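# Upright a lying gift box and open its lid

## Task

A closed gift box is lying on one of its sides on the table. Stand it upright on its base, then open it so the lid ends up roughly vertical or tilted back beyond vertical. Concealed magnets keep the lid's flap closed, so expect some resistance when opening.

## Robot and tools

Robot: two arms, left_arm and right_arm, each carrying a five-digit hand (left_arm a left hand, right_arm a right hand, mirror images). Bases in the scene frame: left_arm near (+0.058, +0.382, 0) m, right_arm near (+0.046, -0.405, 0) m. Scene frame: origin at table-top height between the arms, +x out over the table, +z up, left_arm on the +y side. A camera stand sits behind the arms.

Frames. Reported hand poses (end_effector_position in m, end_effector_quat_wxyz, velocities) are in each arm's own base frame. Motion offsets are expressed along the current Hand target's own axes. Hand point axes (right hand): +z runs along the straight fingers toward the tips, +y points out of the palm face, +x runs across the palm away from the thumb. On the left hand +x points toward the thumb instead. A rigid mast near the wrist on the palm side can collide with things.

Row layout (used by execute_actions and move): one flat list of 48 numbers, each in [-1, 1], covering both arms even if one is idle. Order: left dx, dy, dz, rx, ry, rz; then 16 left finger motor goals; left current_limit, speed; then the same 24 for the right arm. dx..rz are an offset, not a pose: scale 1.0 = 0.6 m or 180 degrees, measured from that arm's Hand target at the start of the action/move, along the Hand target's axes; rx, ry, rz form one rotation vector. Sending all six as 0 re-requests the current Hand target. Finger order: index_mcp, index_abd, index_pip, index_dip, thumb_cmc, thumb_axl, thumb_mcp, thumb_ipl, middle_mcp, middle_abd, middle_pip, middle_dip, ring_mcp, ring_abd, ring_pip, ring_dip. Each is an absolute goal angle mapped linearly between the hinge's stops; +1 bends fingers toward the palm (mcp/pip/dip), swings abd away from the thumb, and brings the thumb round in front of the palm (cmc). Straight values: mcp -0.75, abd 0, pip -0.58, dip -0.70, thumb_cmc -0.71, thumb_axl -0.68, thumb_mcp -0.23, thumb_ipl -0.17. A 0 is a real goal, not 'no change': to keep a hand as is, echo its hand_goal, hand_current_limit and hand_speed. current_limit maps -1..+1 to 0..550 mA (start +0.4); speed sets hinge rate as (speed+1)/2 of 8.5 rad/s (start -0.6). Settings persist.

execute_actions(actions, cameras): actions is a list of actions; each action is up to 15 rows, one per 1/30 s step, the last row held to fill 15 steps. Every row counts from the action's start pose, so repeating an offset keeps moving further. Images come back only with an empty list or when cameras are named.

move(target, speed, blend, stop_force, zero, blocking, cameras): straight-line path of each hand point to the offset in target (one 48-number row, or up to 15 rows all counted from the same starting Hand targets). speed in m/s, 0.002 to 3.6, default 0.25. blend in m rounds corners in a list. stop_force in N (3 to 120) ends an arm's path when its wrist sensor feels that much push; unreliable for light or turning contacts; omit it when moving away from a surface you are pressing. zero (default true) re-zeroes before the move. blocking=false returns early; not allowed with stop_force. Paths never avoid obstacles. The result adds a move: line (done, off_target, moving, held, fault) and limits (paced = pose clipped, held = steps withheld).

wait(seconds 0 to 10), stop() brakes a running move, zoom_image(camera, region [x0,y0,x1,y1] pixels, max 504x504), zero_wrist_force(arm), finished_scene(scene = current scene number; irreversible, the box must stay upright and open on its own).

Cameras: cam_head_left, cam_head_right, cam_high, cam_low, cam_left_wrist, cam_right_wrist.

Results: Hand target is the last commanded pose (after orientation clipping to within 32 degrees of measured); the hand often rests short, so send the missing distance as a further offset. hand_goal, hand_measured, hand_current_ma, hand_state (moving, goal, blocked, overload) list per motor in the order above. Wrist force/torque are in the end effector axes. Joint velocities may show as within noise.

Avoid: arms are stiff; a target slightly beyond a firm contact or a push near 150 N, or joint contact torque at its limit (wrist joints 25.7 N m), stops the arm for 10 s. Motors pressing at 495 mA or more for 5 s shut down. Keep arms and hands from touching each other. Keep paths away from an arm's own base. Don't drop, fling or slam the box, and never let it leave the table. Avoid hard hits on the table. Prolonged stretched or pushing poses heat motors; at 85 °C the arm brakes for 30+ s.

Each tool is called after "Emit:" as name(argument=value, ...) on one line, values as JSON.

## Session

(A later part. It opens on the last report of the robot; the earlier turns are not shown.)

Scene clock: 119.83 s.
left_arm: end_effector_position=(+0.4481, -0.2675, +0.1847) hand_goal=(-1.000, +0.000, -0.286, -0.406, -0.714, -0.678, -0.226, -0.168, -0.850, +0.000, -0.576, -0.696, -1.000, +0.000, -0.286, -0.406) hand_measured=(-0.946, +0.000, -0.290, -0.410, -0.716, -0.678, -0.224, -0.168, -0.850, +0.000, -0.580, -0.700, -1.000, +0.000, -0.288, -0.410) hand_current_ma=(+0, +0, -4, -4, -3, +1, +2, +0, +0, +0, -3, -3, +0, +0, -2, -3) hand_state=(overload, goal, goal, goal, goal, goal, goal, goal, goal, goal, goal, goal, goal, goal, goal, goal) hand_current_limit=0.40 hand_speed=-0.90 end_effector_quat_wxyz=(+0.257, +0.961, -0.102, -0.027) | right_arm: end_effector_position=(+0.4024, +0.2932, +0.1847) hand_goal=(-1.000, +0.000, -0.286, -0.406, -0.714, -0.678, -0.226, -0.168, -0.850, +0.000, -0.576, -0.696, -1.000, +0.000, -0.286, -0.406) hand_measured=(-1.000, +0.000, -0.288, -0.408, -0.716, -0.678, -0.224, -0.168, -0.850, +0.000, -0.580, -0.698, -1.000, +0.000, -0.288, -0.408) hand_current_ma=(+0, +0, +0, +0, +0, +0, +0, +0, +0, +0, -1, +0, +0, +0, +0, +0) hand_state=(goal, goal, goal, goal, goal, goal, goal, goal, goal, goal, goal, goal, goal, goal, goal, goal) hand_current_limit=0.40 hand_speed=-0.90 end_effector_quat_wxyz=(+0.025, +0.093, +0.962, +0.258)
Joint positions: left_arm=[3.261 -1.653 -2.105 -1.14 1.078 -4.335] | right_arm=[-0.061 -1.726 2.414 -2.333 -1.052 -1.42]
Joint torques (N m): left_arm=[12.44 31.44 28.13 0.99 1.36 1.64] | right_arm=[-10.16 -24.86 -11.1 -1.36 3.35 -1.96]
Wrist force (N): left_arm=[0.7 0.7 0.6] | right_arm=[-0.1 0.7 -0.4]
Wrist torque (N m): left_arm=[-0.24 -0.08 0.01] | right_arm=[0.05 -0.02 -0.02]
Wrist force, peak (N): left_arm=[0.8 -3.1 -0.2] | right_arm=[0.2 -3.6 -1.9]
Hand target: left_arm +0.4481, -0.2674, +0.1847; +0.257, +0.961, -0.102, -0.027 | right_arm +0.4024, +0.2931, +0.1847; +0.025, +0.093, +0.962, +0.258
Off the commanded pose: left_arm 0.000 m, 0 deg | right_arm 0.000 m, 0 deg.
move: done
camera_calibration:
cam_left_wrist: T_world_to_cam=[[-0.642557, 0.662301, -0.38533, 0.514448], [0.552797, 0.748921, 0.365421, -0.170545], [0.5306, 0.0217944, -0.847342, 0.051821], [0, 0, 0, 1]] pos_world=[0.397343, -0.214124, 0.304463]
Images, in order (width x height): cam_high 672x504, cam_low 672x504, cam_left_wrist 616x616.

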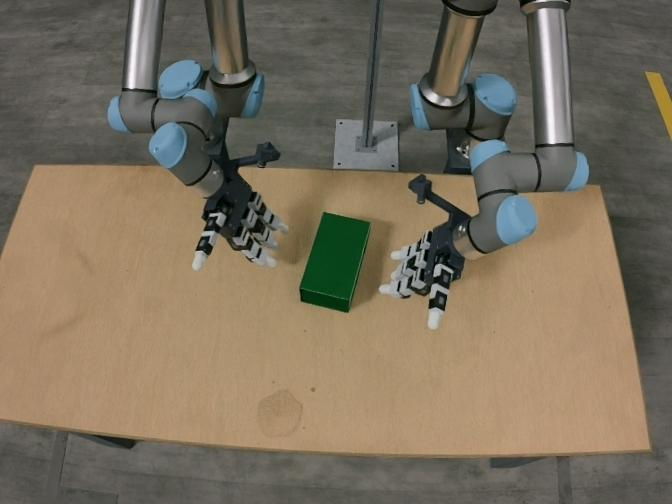

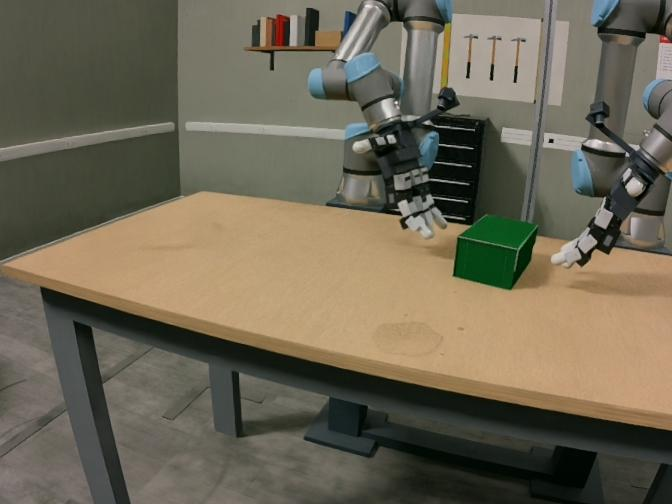

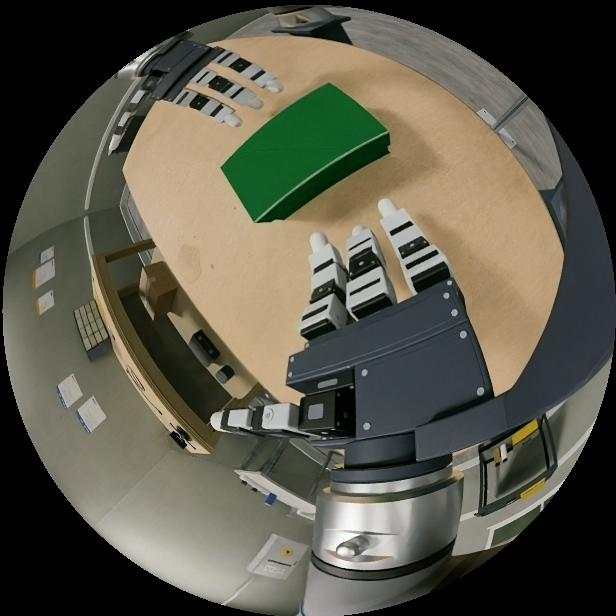

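Emit:
move(target=[[0.0145,0.0463,0.1052,0,0,0,-1,0,1,1,-0.714,-0.678,-0.226,-0.168,-0.89,0,-0.576,-0.696,-0.89,0,-0.576,-0.696,0.4,-0.3,-0.019,0.0265,0.0745,0,0,0,-1,0,1,1,-0.714,-0.678,-0.226,-0.168,-0.89,0,-0.576,-0.696,-0.89,0,-0.576,-0.696,0.4,-0.3],[0.0145,0.0463,0.1052,0,0,0,-1,0,1,1,-0.714,-0.678,-0.226,-0.168,-0.2,0,-0.576,-0.696,-0.2,0,-0.576,-0.696,0.2,-0.8,-0.019,0.0265,0.0745,0,0,0,-1,0,1,1,-0.714,-0.678,-0.226,-0.168,-0.2,0,-0.576,-0.696,-0.2,0,-0.576,-0.696,0.4,-0.8]], speed=0.06, cameras=["cam_high","cam_low"])

Emit:
zoom_image(camera="cam_low", region=[420, 120, 620, 310])

Emit:
zoom_image(camera="cam_high", region=[260, 150, 440, 310])

Scene clock: 138.00 s.
left_arm: end_effector_position=(+0.4456, -0.3107, +0.1551) hand_goal=(-1.000, +0.000, +1.000, +1.000, -0.714, -0.678, -0.226, -0.168, -0.890, +0.000, -0.576, -0.696, -0.890, +0.000, -0.576, -0.696) hand_measured=(-0.944, +0.000, +0.908, +0.782, -0.718, -0.678, -0.224, -0.168, -0.894, +0.010, -0.584, -0.704, -0.894, +0.010, -0.588, -0.708) hand_current_ma=(+0, +0, -292, -385, -3, +1, +3, +0, -4, +11, -13, -11, -4, +12, -18, -19) hand_state=(overload, goal, blocked, blocked, goal, goal, goal, goal, goal, goal, goal, goal, goal, goal, goal, goal) hand_current_limit=0.40 hand_speed=-0.30 end_effector_quat_wxyz=(+0.258, +0.960, -0.104, -0.026) | right_arm: end_effector_position=(+0.4206, +0.3262, +0.1543) hand_goal=(-1.000, +0.000, +1.000, +1.000, -0.714, -0.678, -0.226, -0.168, -0.890, +0.000, -0.576, -0.696, -0.890, +0.000, -0.576, -0.696) hand_measured=(-0.996, +0.000, +0.902, +0.788, -0.716, -0.678, -0.224, -0.168, -0.888, +0.022, -0.600, -0.720, -0.890, +0.020, -0.598, -0.722) hand_current_ma=(+1, +0, -168, -385, +0, +0, +0, +0, +0, +8, -14, -14, +0, +8, -12, -15) hand_state=(goal, goal, blocked, blocked, goal, goal, goal, goal, goal, blocked, blocked, blocked, goal, blocked, blocked, blocked) hand_current_limit=0.40 hand_speed=-0.30 end_effector_quat_wxyz=(+0.025, +0.092, +0.961, +0.258)
Joint positions: left_arm=[3.167 -1.726 -2.134 -0.987 1.062 -4.437] | right_arm=[0.034 -1.562 2.393 -2.531 -1.062 -1.312]
Joint torques (N m): left_arm=[-1.21 25.6 18.54 3.04 -0.6 -0.2] | right_arm=[21.03 35.01 16.5 5.55 -8.16 1.43]
Wrist force (N): left_arm=[-0.5 1.4 -5.1] | right_arm=[0.1 30.3 -116.4]
Wrist torque (N m): left_arm=[0.18 -0.43 -0.11] | right_arm=[10.00 5.49 1.16]
Wrist force, peak (N): left_arm=[0.7 31.5 -128.8] | right_arm=[0.1 30.3 -116.4]
Hand target: left_arm +0.4456, -0.3107, +0.1551; +0.258, +0.960, -0.104, -0.026 (not the last commanded pose) | right_arm +0.4204, +0.3262, +0.1541; +0.025, +0.093, +0.962, +0.258
Off the commanded pose: left_arm 0.017 m, 0 deg | right_arm 0.000 m, 0 deg.
FORCE FAULT: contact force on the left arm reached its limit, and that arm stopped. The contact can be on any part of that arm, not only on its tool. That arm's remaining commands of this call were not run. That arm is still stopped at the end of this call. That arm stays stopped for about 9 more seconds. Until then a move that you send moves the other arm only, and its call returns only when the move has ended. Once the stop has ended, the next robot result says so. If the stop ends while you think or write, that arm runs what you send next, counted from a new Hand target: where the arm stands when the stop ends. While its stop runs, that arm, its gripper or tool too, takes no new command. Until it ends, the stop uses up actions while you think or wait. An arm that is not stopped still takes commands.
move: fault (left_arm); path passed 0 of 2 targets; target 2's new numbers were not sent
Images, in order (width x height): cam_high 672x504, cam_low 672x504.

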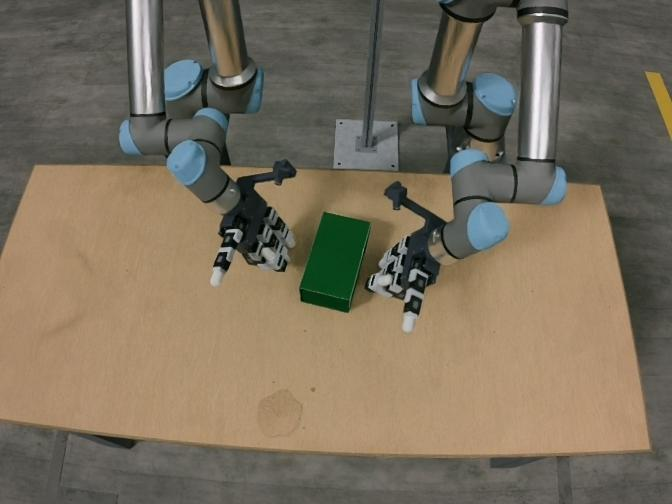

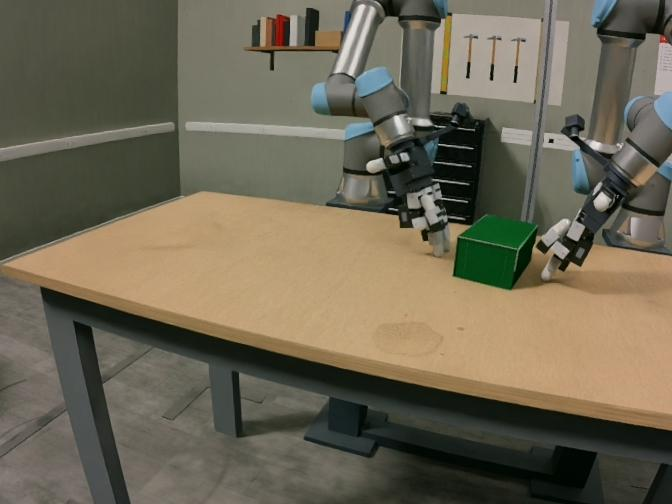

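Scaled by 2.520 from the camera's 672x504 image, which has a finer 960x720 frame.

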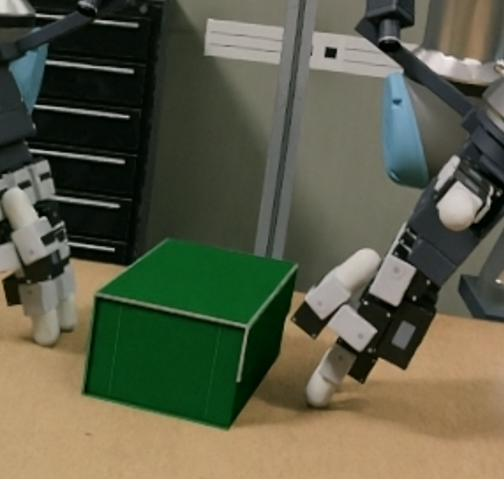

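Scaled by 2.800 from the camera's 672x504 image, which has a finer 960x720 frame.

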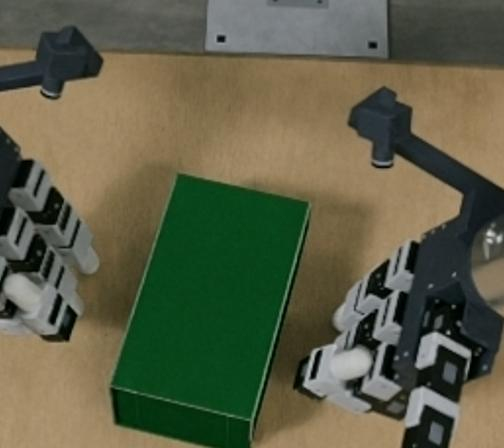

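Emit:
move(target=[0,0,0,0,0,0,-1,0,1,1,-0.714,-0.678,-0.226,-0.168,-0.89,0,-0.576,-0.696,-0.89,0,-0.576,-0.696,0.4,-0.3,0,0.0167,-0.0289,0,0,0,-1,0,0.85,0.75,-0.714,-0.678,-0.226,-0.168,-0.616,0,-0.576,-0.696,-0.616,0,-0.576,-0.696,0.4,-0.6], speed=0.05)

Emit:
wait(seconds=10)

Scene clock: 142.37 s.
left_arm: end_effector_position=(+0.4456, -0.3107, +0.1551) hand_goal=(-1.000, +0.000, +1.000, +1.000, -0.714, -0.678, -0.226, -0.168, -0.890, +0.000, -0.576, -0.696, -0.890, +0.000, -0.576, -0.696) hand_measured=(-0.944, +0.000, +0.908, +0.782, -0.718, -0.678, -0.224, -0.168, -0.894, +0.010, -0.584, -0.704, -0.894, +0.010, -0.588, -0.708) hand_current_ma=(+0, +0, -292, -385, -3, +1, +3, +0, -4, +11, -13, -11, -4, +12, -18, -19) hand_state=(overload, goal, blocked, blocked, goal, goal, goal, goal, goal, goal, goal, goal, goal, goal, goal, goal) hand_current_limit=0.40 hand_speed=-0.30 end_effector_quat_wxyz=(+0.258, +0.960, -0.104, -0.026) | right_arm: end_effector_position=(+0.4204, +0.3263, +0.1740) hand_goal=(-1.000, +0.000, +0.850, +0.750, -0.714, -0.678, -0.226, -0.168, -0.616, +0.000, -0.576, -0.696, -0.616, +0.000, -0.576, -0.696) hand_measured=(-1.000, +0.000, +0.848, +0.752, -0.716, -0.678, -0.224, -0.168, -0.630, +0.002, -0.582, -0.700, -0.628, +0.002, -0.582, -0.698) hand_current_ma=(+0, +0, +0, +0, +0, +0, +0, +0, -5, +0, -1, +0, -4, +0, -1, +0) hand_state=(goal, goal, goal, goal, goal, goal, goal, goal, goal, goal, goal, goal, goal, goal, goal, goal) hand_current_limit=0.40 hand_speed=-0.60 end_effector_quat_wxyz=(+0.025, +0.092, +0.961, +0.258)
Joint positions: left_arm=[3.167 -1.726 -2.134 -0.987 1.062 -4.437] | right_arm=[0.034 -1.61 2.368 -2.457 -1.062 -1.312]
Joint torques (N m): left_arm=[-2.24 25.81 18.18 2.95 -0.84 -0.07] | right_arm=[-9.03 -29.35 -25.48 -1.48 1.1 -1.77]
Wrist force (N): left_arm=[-0.5 1.3 -4.9] | right_arm=[-0.1 0.4 -0.7]
Wrist torque (N m): left_arm=[0.20 -0.44 -0.10] | right_arm=[0.09 0.00 -0.14]
Wrist force, peak (N): left_arm=[-0.5 1.5 -5.5] | right_arm=[-0.4 31.4 -120.5]
Hand target: left_arm +0.4456, -0.3107, +0.1551; +0.258, +0.960, -0.104, -0.026 | right_arm +0.4204, +0.3263, +0.1741; +0.025, +0.093, +0.962, +0.258
Off the commanded pose: right_arm 0.000 m, 0 deg.
FORCE FAULT, CONTINUED: the left arm was still stopped when this call began, by the force fault that an earlier result reported. Since the last result the stop counts as 6 of the actions that you can send in this scene. That arm ran no command of this call. That arm is still stopped at the end of this call. That arm stays stopped for about 5 more seconds. If the stop ends while you think or write, that arm runs what you send next, counted from a new Hand target: where the arm stands when the stop ends. While its stop runs, that arm, its gripper or tool too, takes no new command.
move: done (right_arm), not run (left_arm; its earlier fault stop)

Scene clock: 152.37 s.
left_arm: end_effector_position=(+0.4456, -0.3107, +0.1551) hand_goal=(-1.000, +0.000, +1.000, +1.000, -0.714, -0.678, -0.226, -0.168, -0.890, +0.000, -0.576, -0.696, -0.890, +0.000, -0.576, -0.696) hand_measured=(-0.944, +0.000, +0.908, +0.782, -0.718, -0.678, -0.224, -0.168, -0.894, +0.010, -0.584, -0.704, -0.894, +0.010, -0.588, -0.708) hand_current_ma=(+0, +0, -292, -385, -3, +1, +3, +0, -4, +11, -13, -11, -4, +12, -18, -19) hand_state=(overload, goal, blocked, blocked, goal, goal, goal, goal, goal, goal, goal, goal, goal, goal, goal, goal) hand_current_limit=0.40 hand_speed=-0.30 end_effector_quat_wxyz=(+0.258, +0.960, -0.104, -0.026) | right_arm: end_effector_position=(+0.4204, +0.3263, +0.1741) hand_goal=(-1.000, +0.000, +0.850, +0.750, -0.714, -0.678, -0.226, -0.168, -0.616, +0.000, -0.576, -0.696, -0.616, +0.000, -0.576, -0.696) hand_measured=(-1.000, +0.000, +0.848, +0.752, -0.716, -0.678, -0.224, -0.168, -0.630, +0.002, -0.582, -0.700, -0.628, +0.002, -0.582, -0.698) hand_current_ma=(+0, +0, +0, +0, +0, +0, +0, +0, -5, +0, -1, +0, -4, +0, -1, +0) hand_state=(goal, goal, goal, goal, goal, goal, goal, goal, goal, goal, goal, goal, goal, goal, goal, goal) hand_current_limit=0.40 hand_speed=-0.60 end_effector_quat_wxyz=(+0.025, +0.093, +0.962, +0.258)
Joint positions: left_arm=[3.167 -1.726 -2.134 -0.987 1.062 -4.437] | right_arm=[0.034 -1.611 2.368 -2.457 -1.062 -1.312]
Joint torques (N m): left_arm=[-1.98 26.08 17.96 3.08 -0.8 -0.17] | right_arm=[-10.18 -28.91 -26.26 -1.58 -1.53 -1.46]
Wrist force (N): left_arm=[-0.5 1.7 -5.2] | right_arm=[0.0 0.5 -0.7]
Wrist torque (N m): left_arm=[0.22 -0.41 -0.13] | right_arm=[0.10 -0.01 -0.13]
Wrist force, peak (N): left_arm=[-0.5 1.3 -5.5] | right_arm=[-0.3 0.6 -1.4]
Hand target: left_arm +0.4456, -0.3107, +0.1551; +0.258, +0.960, -0.104, -0.026 | right_arm +0.4204, +0.3263, +0.1741; +0.025, +0.093, +0.962, +0.258
Off the commanded pose: right_arm 0.000 m, 0 deg.
FORCE FAULT, CONTINUED: the left arm's stop, for the force fault that an earlier result reported, is over. The rest of the stop counts as 10 of the actions that you can send in this scene. During its stop the left arm's controller moved it back a little. That arm's target is now where it stood when the stop ended, not its last command. That arm accepts commands again.
wait: 10.00 s; at rest by 0.17 s

Emit:
move(target=[[0,-0.0075,0.013,0,0,0,-1,0,0.85,0.75,-0.714,-0.678,-0.226,-0.168,-0.616,0,-0.576,-0.696,-0.616,0,-0.576,-0.696,0.4,-0.5,0,-0.0217,0.0375,0,0,0,-1,0,0.85,0.75,-0.714,-0.678,-0.226,-0.168,-0.616,0,-0.576,-0.696,-0.616,0,-0.576,-0.696,0.4,-0.6],[0,0.0112,0.0238,0,0,0,-1,0,0.85,0.75,-0.714,-0.678,-0.226,-0.168,-0.2,0,-0.576,-0.696,-0.2,0,-0.576,-0.696,0.2,-0.8,0,-0.0217,0.0375,0,0,0,-1,0,0.85,0.75,-0.714,-0.678,-0.226,-0.168,-0.2,0,-0.576,-0.696,-0.2,0,-0.576,-0.696,0.4,-0.8]], speed=0.03, cameras=["cam_low","cam_left_wrist"])

Emit:
zoom_image(camera="cam_low", region=[420, 120, 620, 310])

Emit:
zoom_image(camera="cam_left_wrist", region=[200, 50, 500, 350])

Scene clock: 162.70 s.
left_arm: end_effector_position=(+0.4429, -0.3233, +0.1461) hand_goal=(-1.000, +0.000, +0.850, +0.750, -0.714, -0.678, -0.226, -0.168, -0.200, +0.000, -0.576, -0.696, -0.200, +0.000, -0.576, -0.696) hand_measured=(-0.978, +0.000, +0.848, +0.750, -0.718, -0.678, -0.224, -0.168, -0.604, +0.002, -0.600, -0.710, -0.608, +0.004, -0.596, -0.706) hand_current_ma=(+0, +0, -1, +0, -3, +1, +3, +0, -330, +1, -47, -21, -329, +3, -38, -16) hand_state=(overload, goal, goal, goal, goal, goal, goal, goal, blocked, goal, blocked, goal, blocked, goal, blocked, goal) hand_current_limit=0.20 hand_speed=-0.80 end_effector_quat_wxyz=(+0.258, +0.960, -0.104, -0.026) | right_arm: end_effector_position=(+0.4204, +0.3262, +0.1481) hand_goal=(-1.000, +0.000, +0.850, +0.750, -0.714, -0.678, -0.226, -0.168, -0.200, +0.000, -0.576, -0.696, -0.200, +0.000, -0.576, -0.696) hand_measured=(-1.000, +0.000, +0.848, +0.752, -0.716, -0.678, -0.224, -0.168, -0.588, +0.002, -0.618, -0.712, -0.582, +0.002, -0.618, -0.716) hand_current_ma=(+0, +0, +0, +0, +0, +0, +0, +0, -385, +0, -35, -7, -385, +0, -37, -9) hand_state=(goal, goal, goal, goal, goal, goal, goal, goal, blocked, goal, blocked, goal, blocked, goal, blocked, goal) hand_current_limit=0.40 hand_speed=-0.80 end_effector_quat_wxyz=(+0.025, +0.093, +0.962, +0.258)
Joint positions: left_arm=[3.14 -1.747 -2.144 -0.941 1.058 -4.468] | right_arm=[0.034 -1.546 2.4 -2.553 -1.062 -1.312]
Joint torques (N m): left_arm=[-17.4 20.77 25.31 3.06 -3.19 -1.26] | right_arm=[9.67 -10.6 -11.05 -4.41 4.19 1.82]
Wrist force (N): left_arm=[-0.1 -4.6 -3.4] | right_arm=[0.1 -7.6 -3.3]
Wrist torque (N m): left_arm=[0.41 -0.19 0.40] | right_arm=[0.81 0.17 -0.47]
Wrist force, peak (N): left_arm=[0.4 -4.7 -3.6] | right_arm=[0.1 -7.6 -3.3]
Hand target: left_arm +0.4429, -0.3233, +0.1461; +0.258, +0.960, -0.104, -0.026 | right_arm +0.4204, +0.3262, +0.1481; +0.025, +0.093, +0.962, +0.258
Off the commanded pose: left_arm 0.000 m, 0 deg | right_arm 0.000 m, 0 deg.
move: done
camera_calibration:
cam_left_wrist: T_world_to_cam=[[-0.639774, 0.663385, -0.388084, 0.532717], [0.553921, 0.74804, 0.365524, -0.112525], [0.532786, 0.0188848, -0.846039, 0.021023], [0, 0, 0, 1]] pos_world=[0.391948, -0.26962, 0.265656]
Images, in order (width x height): cam_low 672x504, cam_left_wrist 616x616.

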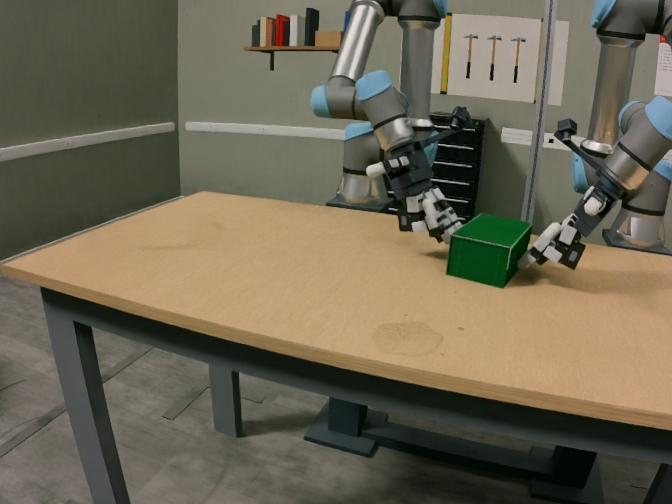

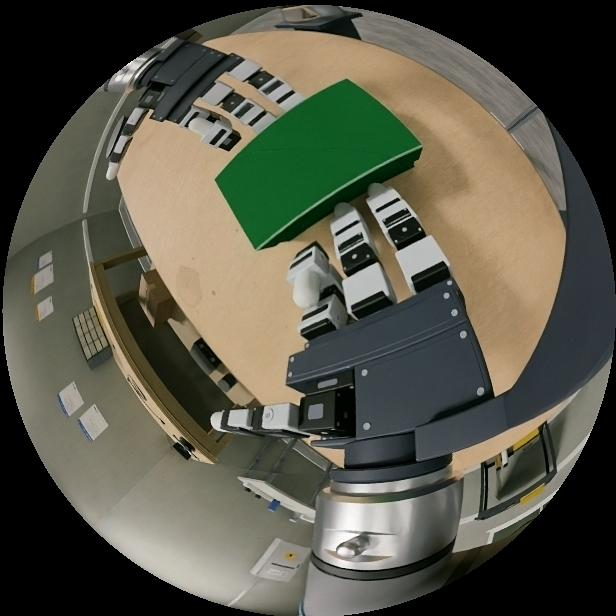

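Scaled by 2.520 from the camera's 672x504 image, which has a finer 960x720 frame.

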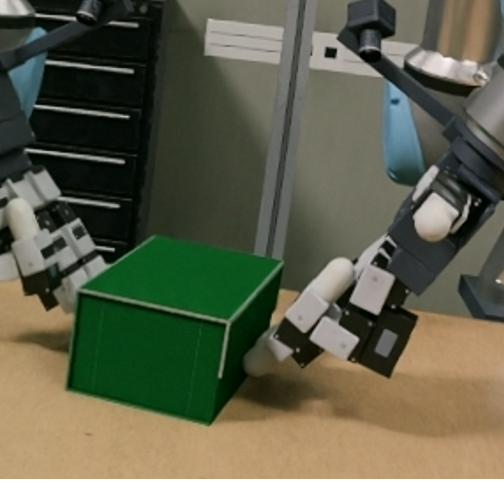

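Scaled by 1.680 from the camera's 616x616 image, which has a finer 880x880 frame.

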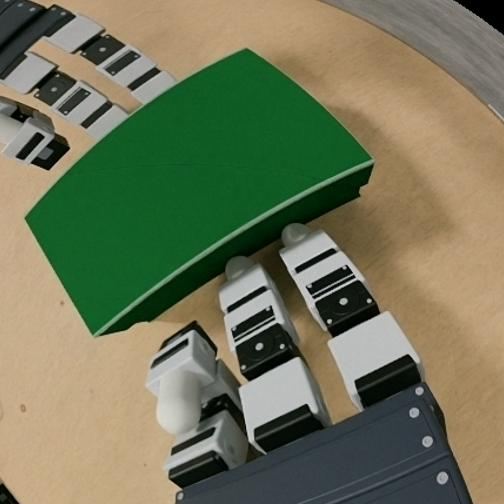

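Emit:
move(target=[0,0.0333,-0.0577,0,0,0,-1,0,0.85,0.75,-0.714,-0.678,-0.226,-0.168,-0.2,0,-0.576,-0.696,-0.2,0,-0.576,-0.696,0.2,-0.8,0,0,0,0,0,0,-1,0,0.85,0.75,-0.714,-0.678,-0.226,-0.168,-0.2,0,-0.576,-0.696,-0.2,0,-0.576,-0.696,0.4,-0.8], speed=0.02, cameras=["cam_low","cam_left_wrist"])

Emit:
zoom_image(camera="cam_low", region=[420, 120, 620, 310])

Emit:
zoom_image(camera="cam_left_wrist", region=[200, 50, 500, 350])

Scene clock: 168.27 s.
left_arm: end_effector_position=(+0.4428, -0.3233, +0.1860) hand_goal=(-1.000, +0.000, +0.850, +0.750, -0.714, -0.678, -0.226, -0.168, -0.200, +0.000, -0.576, -0.696, -0.200, +0.000, -0.576, -0.696) hand_measured=(-0.984, +0.000, +0.848, +0.750, -0.718, -0.678, -0.224, -0.168, -0.604, +0.002, -0.614, -0.720, -0.608, +0.002, -0.612, -0.718) hand_current_ma=(+0, +0, -1, +0, -3, +1, +3, +0, -330, +1, -91, -50, -330, +2, -81, -41) hand_state=(overload, goal, goal, goal, goal, goal, goal, goal, blocked, goal, blocked, blocked, blocked, goal, blocked, blocked) hand_current_limit=0.20 hand_speed=-0.80 end_effector_quat_wxyz=(+0.258, +0.960, -0.104, -0.026) | right_arm: end_effector_position=(+0.4204, +0.3262, +0.1481) hand_goal=(-1.000, +0.000, +0.850, +0.750, -0.714, -0.678, -0.226, -0.168, -0.200, +0.000, -0.576, -0.696, -0.200, +0.000, -0.576, -0.696) hand_measured=(-1.000, +0.000, +0.848, +0.752, -0.716, -0.678, -0.224, -0.168, -0.542, +0.002, -0.618, -0.714, -0.538, +0.002, -0.618, -0.716) hand_current_ma=(+0, +0, +0, +0, +0, +0, +0, +0, -385, +0, -36, -7, -385, +0, -37, -9) hand_state=(goal, goal, goal, goal, goal, goal, goal, goal, blocked, goal, blocked, goal, blocked, goal, blocked, goal) hand_current_limit=0.40 hand_speed=-0.80 end_effector_quat_wxyz=(+0.025, +0.093, +0.962, +0.258)
Joint positions: left_arm=[3.14 -1.676 -2.096 -1.059 1.058 -4.468] | right_arm=[0.034 -1.546 2.4 -2.553 -1.062 -1.312]
Joint torques (N m): left_arm=[9.67 32.87 27.17 1.12 -2.89 1.39] | right_arm=[10.18 -23.73 -23.57 -4.36 4.92 1.51]
Wrist force (N): left_arm=[0.2 -5.0 -2.9] | right_arm=[0.0 -7.3 -1.5]
Wrist torque (N m): left_arm=[0.39 -0.16 0.42] | right_arm=[0.64 0.09 -0.48]
Wrist force, peak (N): left_arm=[0.2 -6.7 -1.7] | right_arm=[-0.1 -7.9 -3.8]
Hand target: left_arm +0.4428, -0.3233, +0.1860; +0.258, +0.960, -0.104, -0.026 | right_arm +0.4204, +0.3262, +0.1481; +0.025, +0.093, +0.962, +0.258
Off the commanded pose: left_arm 0.000 m, 0 deg | right_arm 0.000 m, 0 deg.
move: done
camera_calibration:
cam_left_wrist: T_world_to_cam=[[-0.639741, 0.663337, -0.38822, 0.548087], [0.553888, 0.748085, 0.365482, -0.127091], [0.532859, 0.0187839, -0.845995, 0.0547617], [0, 0, 0, 1]] pos_world=[0.391848, -0.26952, 0.305556]
Images, in order (width x height): cam_low 672x504, cam_left_wrist 616x616.

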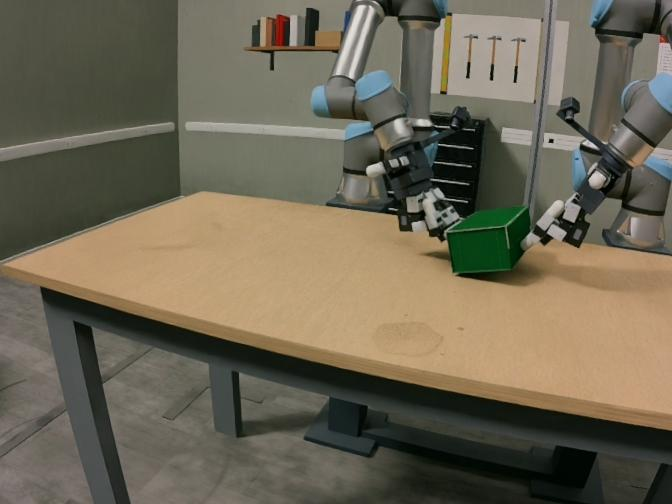

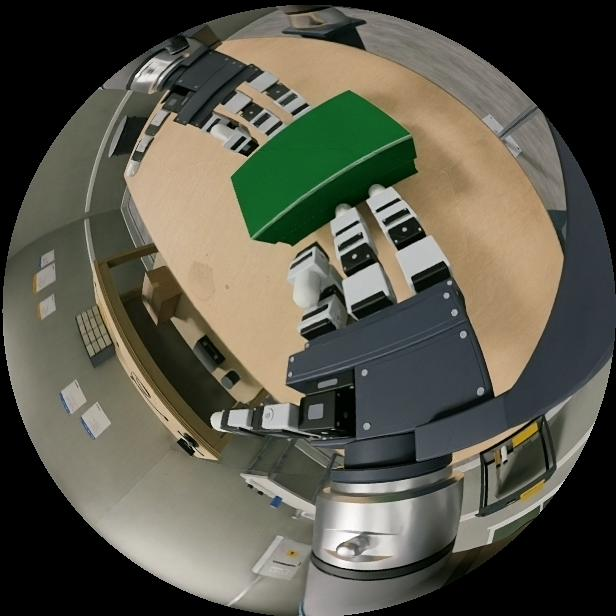

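Scaled by 2.520 from the camera's 672x504 image, which has a finer 960x720 frame.

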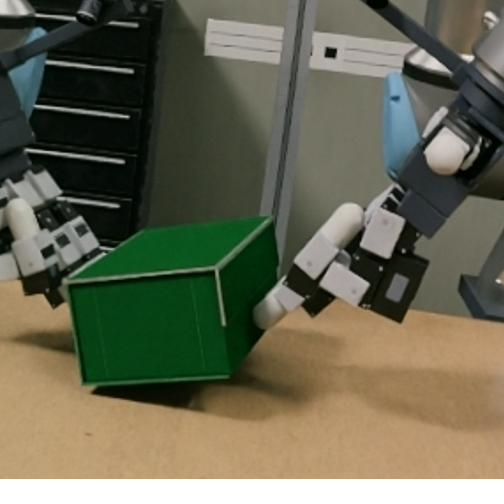

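Scaled by 1.680 from the camera's 616x616 image, which has a finer 880x880 frame.

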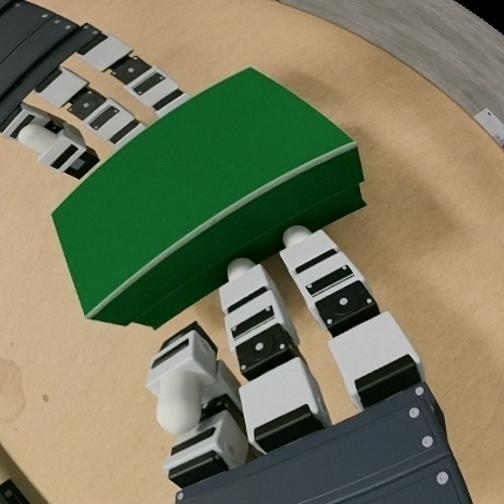

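Emit:
move(target=[[0,-0.0333,0.0577,0,0,0,-1,0,0.85,0.75,-0.714,-0.678,-0.226,-0.168,-0.2,0,-0.576,-0.696,-0.2,0,-0.576,-0.696,0.2,-0.8,0,0,0,0,0,0,-1,0,0.85,0.75,-0.714,-0.678,-0.226,-0.168,-0.2,0,-0.576,-0.696,-0.2,0,-0.576,-0.696,0.4,-0.8],[0,-0.0333,0.0577,0,0,0,-1,0,0.85,0.75,-0.714,-0.678,-0.226,-0.168,-0.63,0,-0.576,-0.696,-0.63,0,-0.576,-0.696,0.4,-0.8,0,0,0,0,0,0,-1,0,0.85,0.75,-0.714,-0.678,-0.226,-0.168,-0.57,0,-0.576,-0.696,-0.57,0,-0.576,-0.696,0.4,-0.8],[0,-0.0333,0.0577,0,0,0,-1,0,0.85,0.75,-0.714,-0.678,-0.226,-0.168,-0.58,0,-0.576,-0.696,-0.58,0,-0.576,-0.696,0.4,-0.8,0,0,0,0,0,0,-1,0,0.85,0.75,-0.714,-0.678,-0.226,-0.168,-0.57,0,-0.576,-0.696,-0.57,0,-0.576,-0.696,0.4,-0.8],[0,-0.01,0.0173,0,0,0,-1,0,0.85,0.75,-0.714,-0.678,-0.226,-0.168,-0.58,0,-0.576,-0.696,-0.58,0,-0.576,-0.696,0.4,-0.8,0,0,0,0,0,0,-1,0,0.85,0.75,-0.714,-0.678,-0.226,-0.168,-0.57,0,-0.576,-0.696,-0.57,0,-0.576,-0.696,0.4,-0.8]], speed=0.025, cameras=["cam_low","cam_left_wrist"])

Emit:
zoom_image(camera="cam_low", region=[420, 120, 620, 310])

Emit:
zoom_image(camera="cam_left_wrist", region=[200, 50, 500, 350])

Scene clock: 203.87 s.
left_arm: end_effector_position=(+0.4428, -0.3233, +0.1740) hand_goal=(-1.000, +0.000, +0.850, +0.750, -0.714, -0.678, -0.226, -0.168, -0.580, +0.000, -0.576, -0.696, -0.580, +0.000, -0.576, -0.696) hand_measured=(-0.984, +0.000, +0.848, +0.750, -0.718, -0.678, -0.224, -0.168, -0.616, +0.002, -0.588, -0.702, -0.616, +0.002, -0.586, -0.702) hand_current_ma=(+0, +0, -1, +0, -3, +1, +3, +0, -86, +1, -18, -8, -91, +2, -16, -6) hand_state=(overload, goal, goal, goal, goal, goal, goal, goal, blocked, goal, goal, goal, blocked, goal, goal, goal) hand_current_limit=0.40 hand_speed=-0.80 end_effector_quat_wxyz=(+0.258, +0.960, -0.104, -0.026) | right_arm: end_effector_position=(+0.4204, +0.3262, +0.1481) hand_goal=(-1.000, +0.000, +0.850, +0.750, -0.714, -0.678, -0.226, -0.168, -0.570, +0.000, -0.576, -0.696, -0.570, +0.000, -0.576, -0.696) hand_measured=(-1.000, +0.000, +0.848, +0.752, -0.716, -0.678, -0.224, -0.168, -0.592, +0.000, -0.600, -0.708, -0.590, +0.000, -0.600, -0.708) hand_current_ma=(+0, +0, +0, +0, +0, +0, +0, +0, -12, +0, -14, -3, -11, +0, -13, -4) hand_state=(goal, goal, goal, goal, goal, goal, goal, goal, blocked, goal, blocked, goal, blocked, goal, blocked, goal) hand_current_limit=0.40 hand_speed=-0.80 end_effector_quat_wxyz=(+0.025, +0.093, +0.962, +0.258)
Joint positions: left_arm=[3.14 -1.696 -2.111 -1.024 1.058 -4.468] | right_arm=[0.034 -1.546 2.4 -2.553 -1.062 -1.312]
Joint torques (N m): left_arm=[9.32 34.56 27.26 1.21 -2.61 1.47] | right_arm=[3.47 -29.08 -24.35 -4.09 -1.16 1.3]
Wrist force (N): left_arm=[-0.4 -0.2 0.9] | right_arm=[0.0 -1.0 -0.4]
Wrist torque (N m): left_arm=[-0.14 0.08 0.18] | right_arm=[0.16 -0.02 -0.19]
Wrist force, peak (N): left_arm=[0.1 -8.9 -21.0] | right_arm=[0.3 -14.6 -6.2]
Hand target: left_arm +0.4428, -0.3233, +0.1741; +0.258, +0.960, -0.104, -0.026 | right_arm +0.4204, +0.3262, +0.1481; +0.025, +0.093, +0.962, +0.258
Off the commanded pose: left_arm 0.000 m, 0 deg | right_arm 0.000 m, 0 deg.
move: done
camera_calibration:
cam_left_wrist: T_world_to_cam=[[-0.639811, 0.663335, -0.388109, 0.543423], [0.553878, 0.748084, 0.365499, -0.122706], [0.532786, 0.0188852, -0.846039, 0.0446787], [0, 0, 0, 1]] pos_world=[0.391848, -0.26952, 0.293556]
Images, in order (width x height): cam_low 672x504, cam_left_wrist 616x616.

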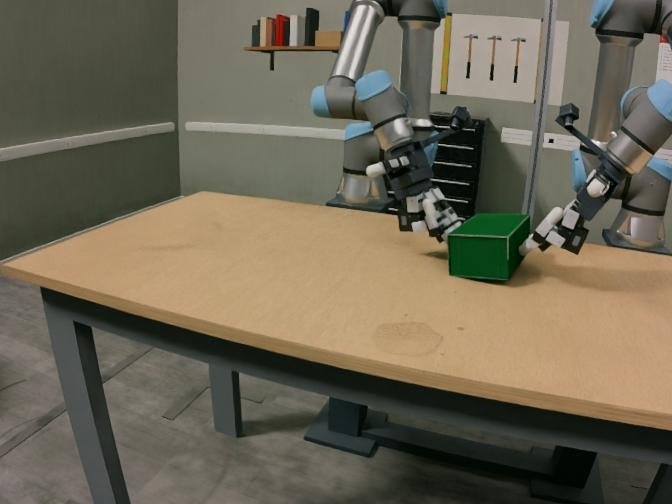

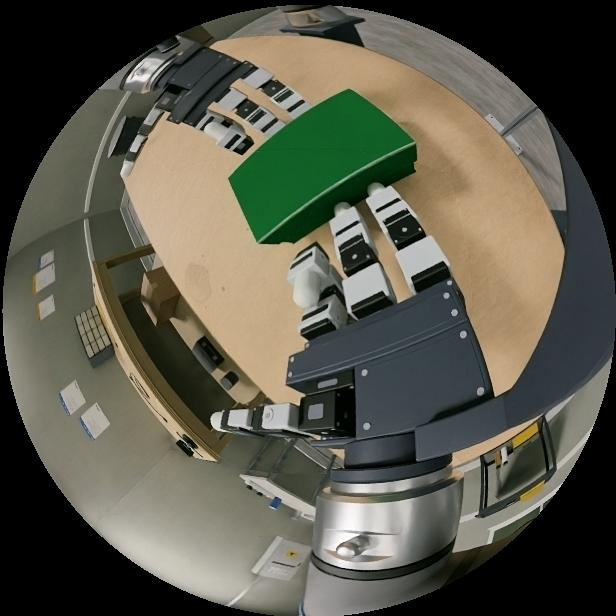

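Scaled by 2.520 from the camera's 672x504 image, which has a finer 960x720 frame.

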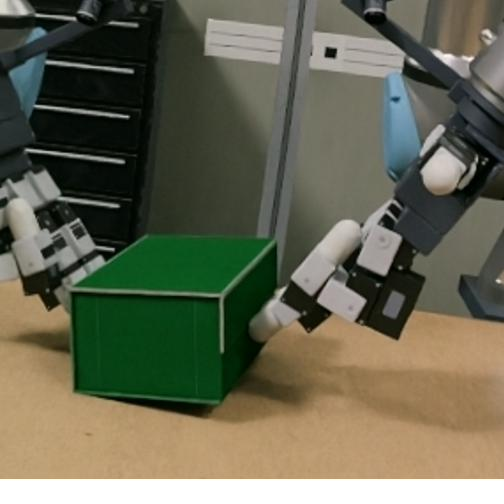

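Scaled by 1.680 from the camera's 616x616 image, which has a finer 880x880 frame.

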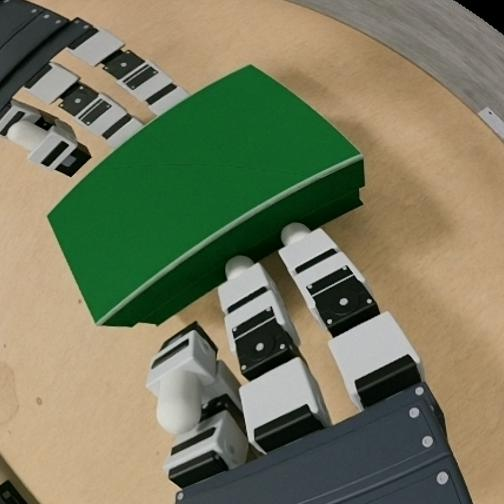

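Emit:
move(target=[[0,-0.0233,0.0404,0,0,0,-1,0,0.85,0.75,-0.714,-0.678,-0.226,-0.168,-0.58,0,-0.576,-0.696,-0.58,0,-0.576,-0.696,0.4,-0.8,0,0,0,0,0,0,-1,0,0.85,0.75,-0.714,-0.678,-0.226,-0.168,-0.57,0,-0.576,-0.696,-0.57,0,-0.576,-0.696,0.4,-0.8],[0,-0.0724,0.0154,0,0,0,-1,0,0.85,0.75,-0.714,-0.678,-0.226,-0.168,-0.616,0,-0.576,-0.696,-0.616,0,-0.576,-0.696,0.4,-0.8,0,-0.0866,-0.05,0,0,0,-1,0,0.85,0.75,-0.714,-0.678,-0.226,-0.168,-0.65,0,-0.576,-0.696,-0.65,0,-0.576,-0.696,0.4,-0.8],[0,-0.0724,0.0154,0,0,0,-1,0,0.85,0.75,-0.714,-0.678,-0.226,-0.168,-0.616,0,-0.576,-0.696,-0.616,0,-0.576,-0.696,0.4,-0.8,0.1,0.0,-0.3,0,0,0,-1,0,0.85,0.75,-0.714,-0.678,-0.226,-0.168,-0.65,0,-0.576,-0.696,-0.65,0,-0.576,-0.696,0.4,-0.8]], speed=[0.03,0.08,0.3], blend=[0,0.02,0], cameras=["cam_low","cam_high","cam_left_wrist"])

Emit:
zoom_image(camera="cam_low", region=[420, 120, 620, 310])

Emit:
zoom_image(camera="cam_high", region=[260, 180, 420, 320])

Emit:
zoom_image(camera="cam_left_wrist", region=[200, 50, 500, 350])

Scene clock: 248.70 s.
left_arm: end_effector_position=(+0.4499, -0.2911, +0.1443) hand_goal=(-1.000, +0.000, +0.850, +0.750, -0.714, -0.678, -0.226, -0.168, -0.616, +0.000, -0.576, -0.696, -0.616, +0.000, -0.576, -0.696) hand_measured=(-0.988, +0.000, +0.848, +0.750, -0.718, -0.678, -0.224, -0.168, -0.618, +0.002, -0.580, -0.700, -0.620, +0.002, -0.580, -0.700) hand_current_ma=(+0, +0, -1, +0, -3, +1, +3, +0, -3, +1, -5, -4, -3, +1, -6, -4) hand_state=(overload, goal, goal, goal, goal, goal, goal, goal, goal, goal, goal, goal, goal, goal, goal, goal) hand_current_limit=0.40 hand_speed=-0.80 end_effector_quat_wxyz=(+0.258, +0.960, -0.104, -0.026) | right_arm: end_effector_position=(+0.3444, +0.2494, +0.3040) hand_goal=(-1.000, +0.000, +0.850, +0.750, -0.714, -0.678, -0.226, -0.168, -0.650, +0.000, -0.576, -0.696, -0.650, +0.000, -0.576, -0.696) hand_measured=(-1.000, +0.000, +0.848, +0.752, -0.716, -0.678, -0.224, -0.168, -0.654, +0.002, -0.582, -0.698, -0.652, +0.002, -0.580, -0.698) hand_current_ma=(+0, +0, +0, +0, +0, +0, +0, +0, +0, +0, -1, +0, +0, +0, -1, +0) hand_state=(goal, goal, goal, goal, goal, goal, goal, goal, goal, goal, goal, goal, goal, goal, goal, goal) hand_current_limit=0.40 hand_speed=-0.80 end_effector_quat_wxyz=(+0.025, +0.093, +0.962, +0.258)
Joint positions: left_arm=[3.209 -1.741 -2.143 -0.985 1.068 -4.389] | right_arm=[-0.234 -2.128 2.283 -1.701 -1.048 -1.62]
Joint torques (N m): left_arm=[12.4 34.04 26.2 1.16 0.56 1.39] | right_arm=[-10.29 -12.3 -30.13 -1.7 -1.43 -1.76]
Wrist force (N): left_arm=[-0.8 0.6 0.5] | right_arm=[-0.4 0.3 -1.0]
Wrist torque (N m): left_arm=[-0.25 0.09 -0.09] | right_arm=[0.05 0.03 -0.07]
Wrist force, peak (N): left_arm=[-0.5 -3.3 -8.2] | right_arm=[-0.4 -2.5 -5.3]
Hand target: left_arm +0.4499, -0.2911, +0.1443; +0.258, +0.960, -0.104, -0.026 | right_arm +0.3444, +0.2493, +0.3040; +0.025, +0.093, +0.962, +0.258
Off the commanded pose: left_arm 0.000 m, 0 deg | right_arm 0.000 m, 0 deg.
move: done; blend cut to 0 m at target 2
camera_calibration:
cam_left_wrist: T_world_to_cam=[[-0.639774, 0.663385, -0.388084, 0.51507], [0.553921, 0.74804, 0.365524, -0.139907], [0.532786, 0.0188848, -0.846039, 0.0151606], [0, 0, 0, 1]] pos_world=[0.398948, -0.23732, 0.263856]
Images, in order (width x height): cam_high 672x504, cam_low 672x504, cam_left_wrist 616x616.

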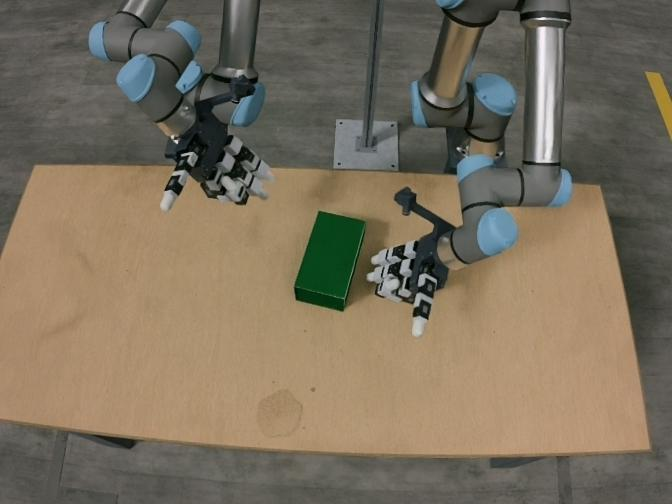

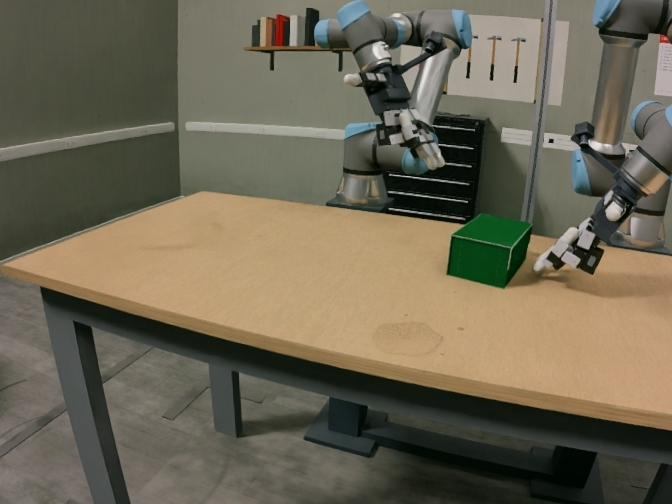

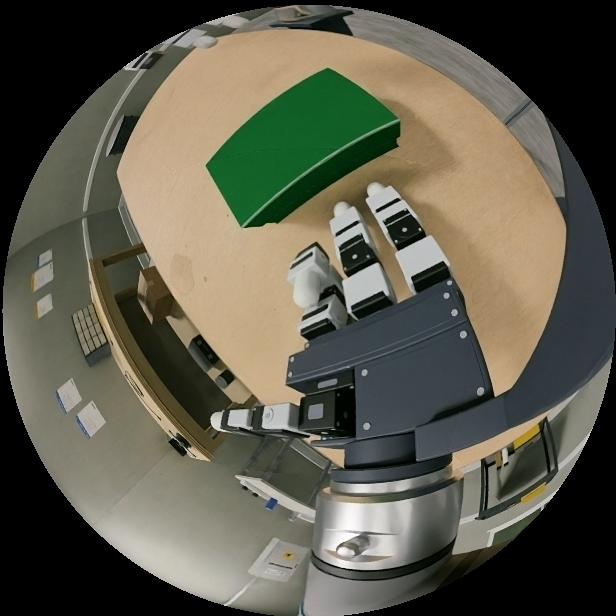

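Scaled by 2.520 from the camera's 672x504 image, which has a finer 960x720 frame.

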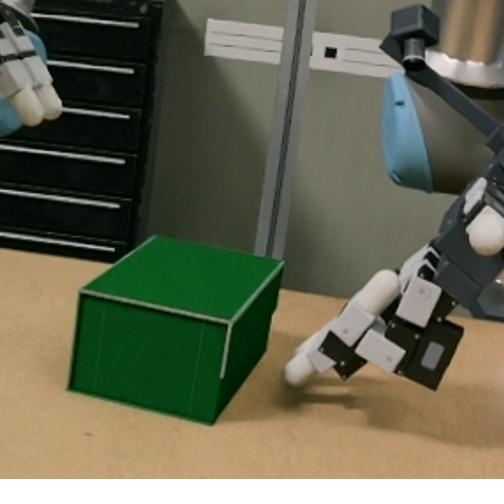

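Scaled by 3.150 from the camera's 672x504 image, which has a finer 960x720 frame.

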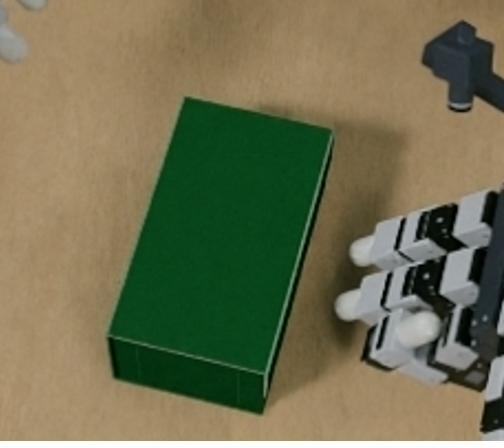

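Scaled by 1.680 from the camera's 616x616 image, which has a finer 880x880 frame.

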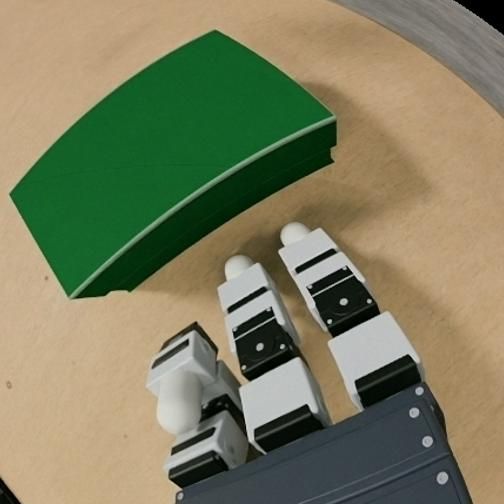

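Emit:
move(target=[[0,-0.0866,-0.05,0,0,0,-1,0,0.85,0.75,-0.714,-0.678,-0.226,-0.168,-0.616,0,-0.576,-0.696,-0.616,0,-0.576,-0.696,0.4,-0.8,0.291,0.2046,0.2143,-0.1983,0.3435,0.5949,-0.548,0,-0.139,-0.261,0.571,-0.678,-0.226,-0.168,-1,0,-0.576,-0.696,-1,0,-0.576,-0.696,0.4,-0.5]], speed=0.4, cameras=["cam_low","cam_high","cam_head_left"])

Scene clock: 266.40 s.
left_arm: end_effector_position=(+0.4627, -0.2325, +0.1442) hand_goal=(-1.000, +0.000, +0.850, +0.750, -0.714, -0.678, -0.226, -0.168, -0.616, +0.000, -0.576, -0.696, -0.616, +0.000, -0.576, -0.696) hand_measured=(-0.988, +0.000, +0.848, +0.750, -0.718, -0.678, -0.224, -0.168, -0.618, +0.002, -0.580, -0.700, -0.620, +0.002, -0.580, -0.700) hand_current_ma=(+0, +0, -1, +0, -3, +1, +3, +0, -3, +1, -5, -4, -3, +1, -6, -4) hand_state=(overload, goal, goal, goal, goal, goal, goal, goal, goal, goal, goal, goal, goal, goal, goal, goal) hand_current_limit=0.40 hand_speed=-0.80 end_effector_quat_wxyz=(+0.258, +0.960, -0.104, -0.026) | right_arm: end_effector_position=(+0.2055, +0.4501, +0.2540) hand_goal=(-0.548, +0.000, -0.140, -0.262, +0.570, -0.678, -0.226, -0.168, -1.000, +0.000, -0.576, -0.696, -1.000, +0.000, -0.576, -0.696) hand_measured=(-0.546, +0.000, -0.140, -0.260, +0.562, -0.678, -0.224, -0.168, -0.998, -0.002, -0.578, -0.698, -0.998, -0.002, -0.578, -0.698) hand_current_ma=(+0, +0, +0, +0, -2, +0, +0, +0, +0, +0, +0, +0, +0, +0, +0, +0) hand_state=(goal, goal, goal, goal, goal, goal, goal, goal, goal, goal, goal, goal, goal, goal, goal, goal) hand_current_limit=0.40 hand_speed=-0.50 end_effector_quat_wxyz=(-0.576, +0.643, +0.293, +0.410)
Joint positions: left_arm=[3.332 -1.74 -2.123 -1.07 1.091 -4.253] | right_arm=[0.623 -1.916 2.299 -0.383 0.815 -1.047]
Joint torques (N m): left_arm=[12.35 20.41 26.6 1.17 1.24 1.4] | right_arm=[9.99 4.45 -29.36 -0.29 2.6 -1.91]
Wrist force (N): left_arm=[-0.6 0.4 0.6] | right_arm=[0.3 -1.8 0.0]
Wrist torque (N m): left_arm=[-0.27 0.12 -0.07] | right_arm=[-0.45 0.11 0.27]
Wrist force, peak (N): left_arm=[-0.8 0.9 0.6] | right_arm=[0.4 -2.2 0.3]
Hand target: left_arm +0.4627, -0.2325, +0.1442; +0.258, +0.960, -0.104, -0.026 | right_arm +0.2055, +0.4501, +0.2540; -0.576, +0.643, +0.293, +0.411
Off the commanded pose: left_arm 0.000 m, 0 deg | right_arm 0.000 m, 0 deg.
move: done
Images, in order (width x height): cam_head_left 672x504, cam_high 672x504, cam_low 672x504.

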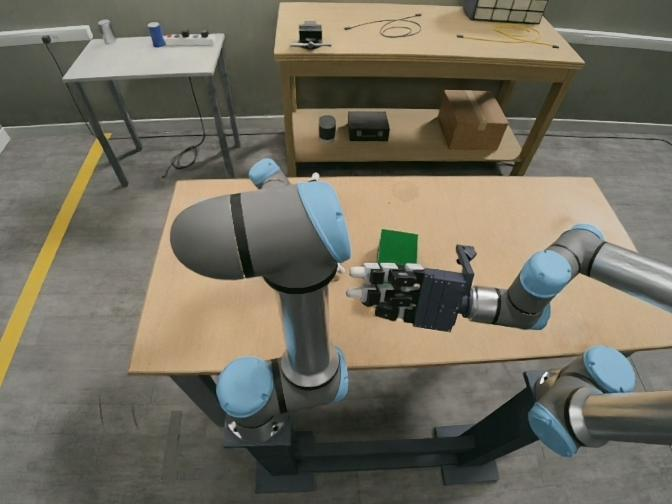

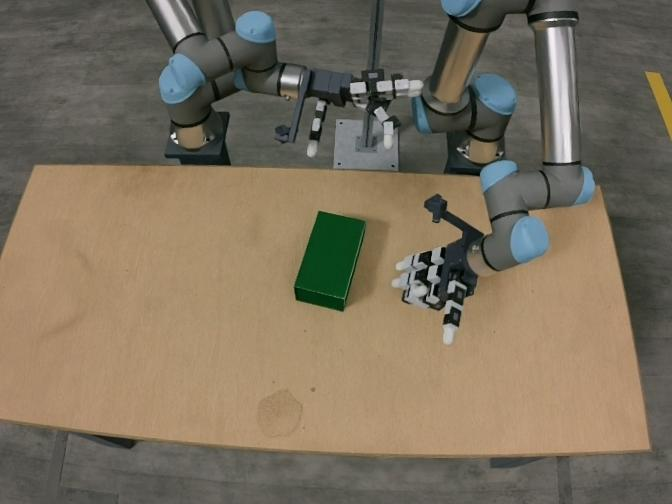

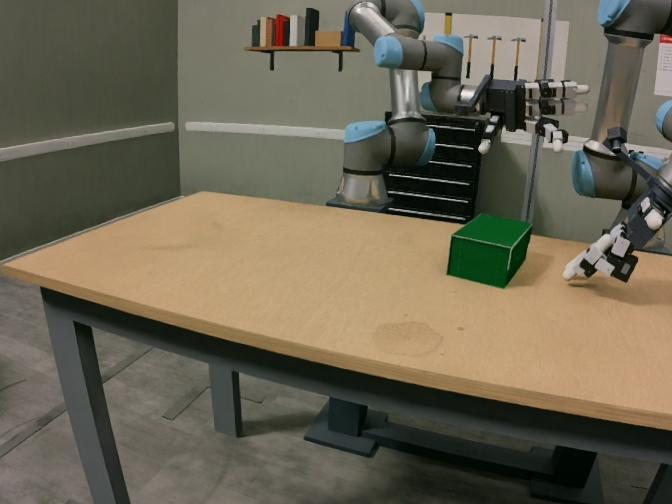

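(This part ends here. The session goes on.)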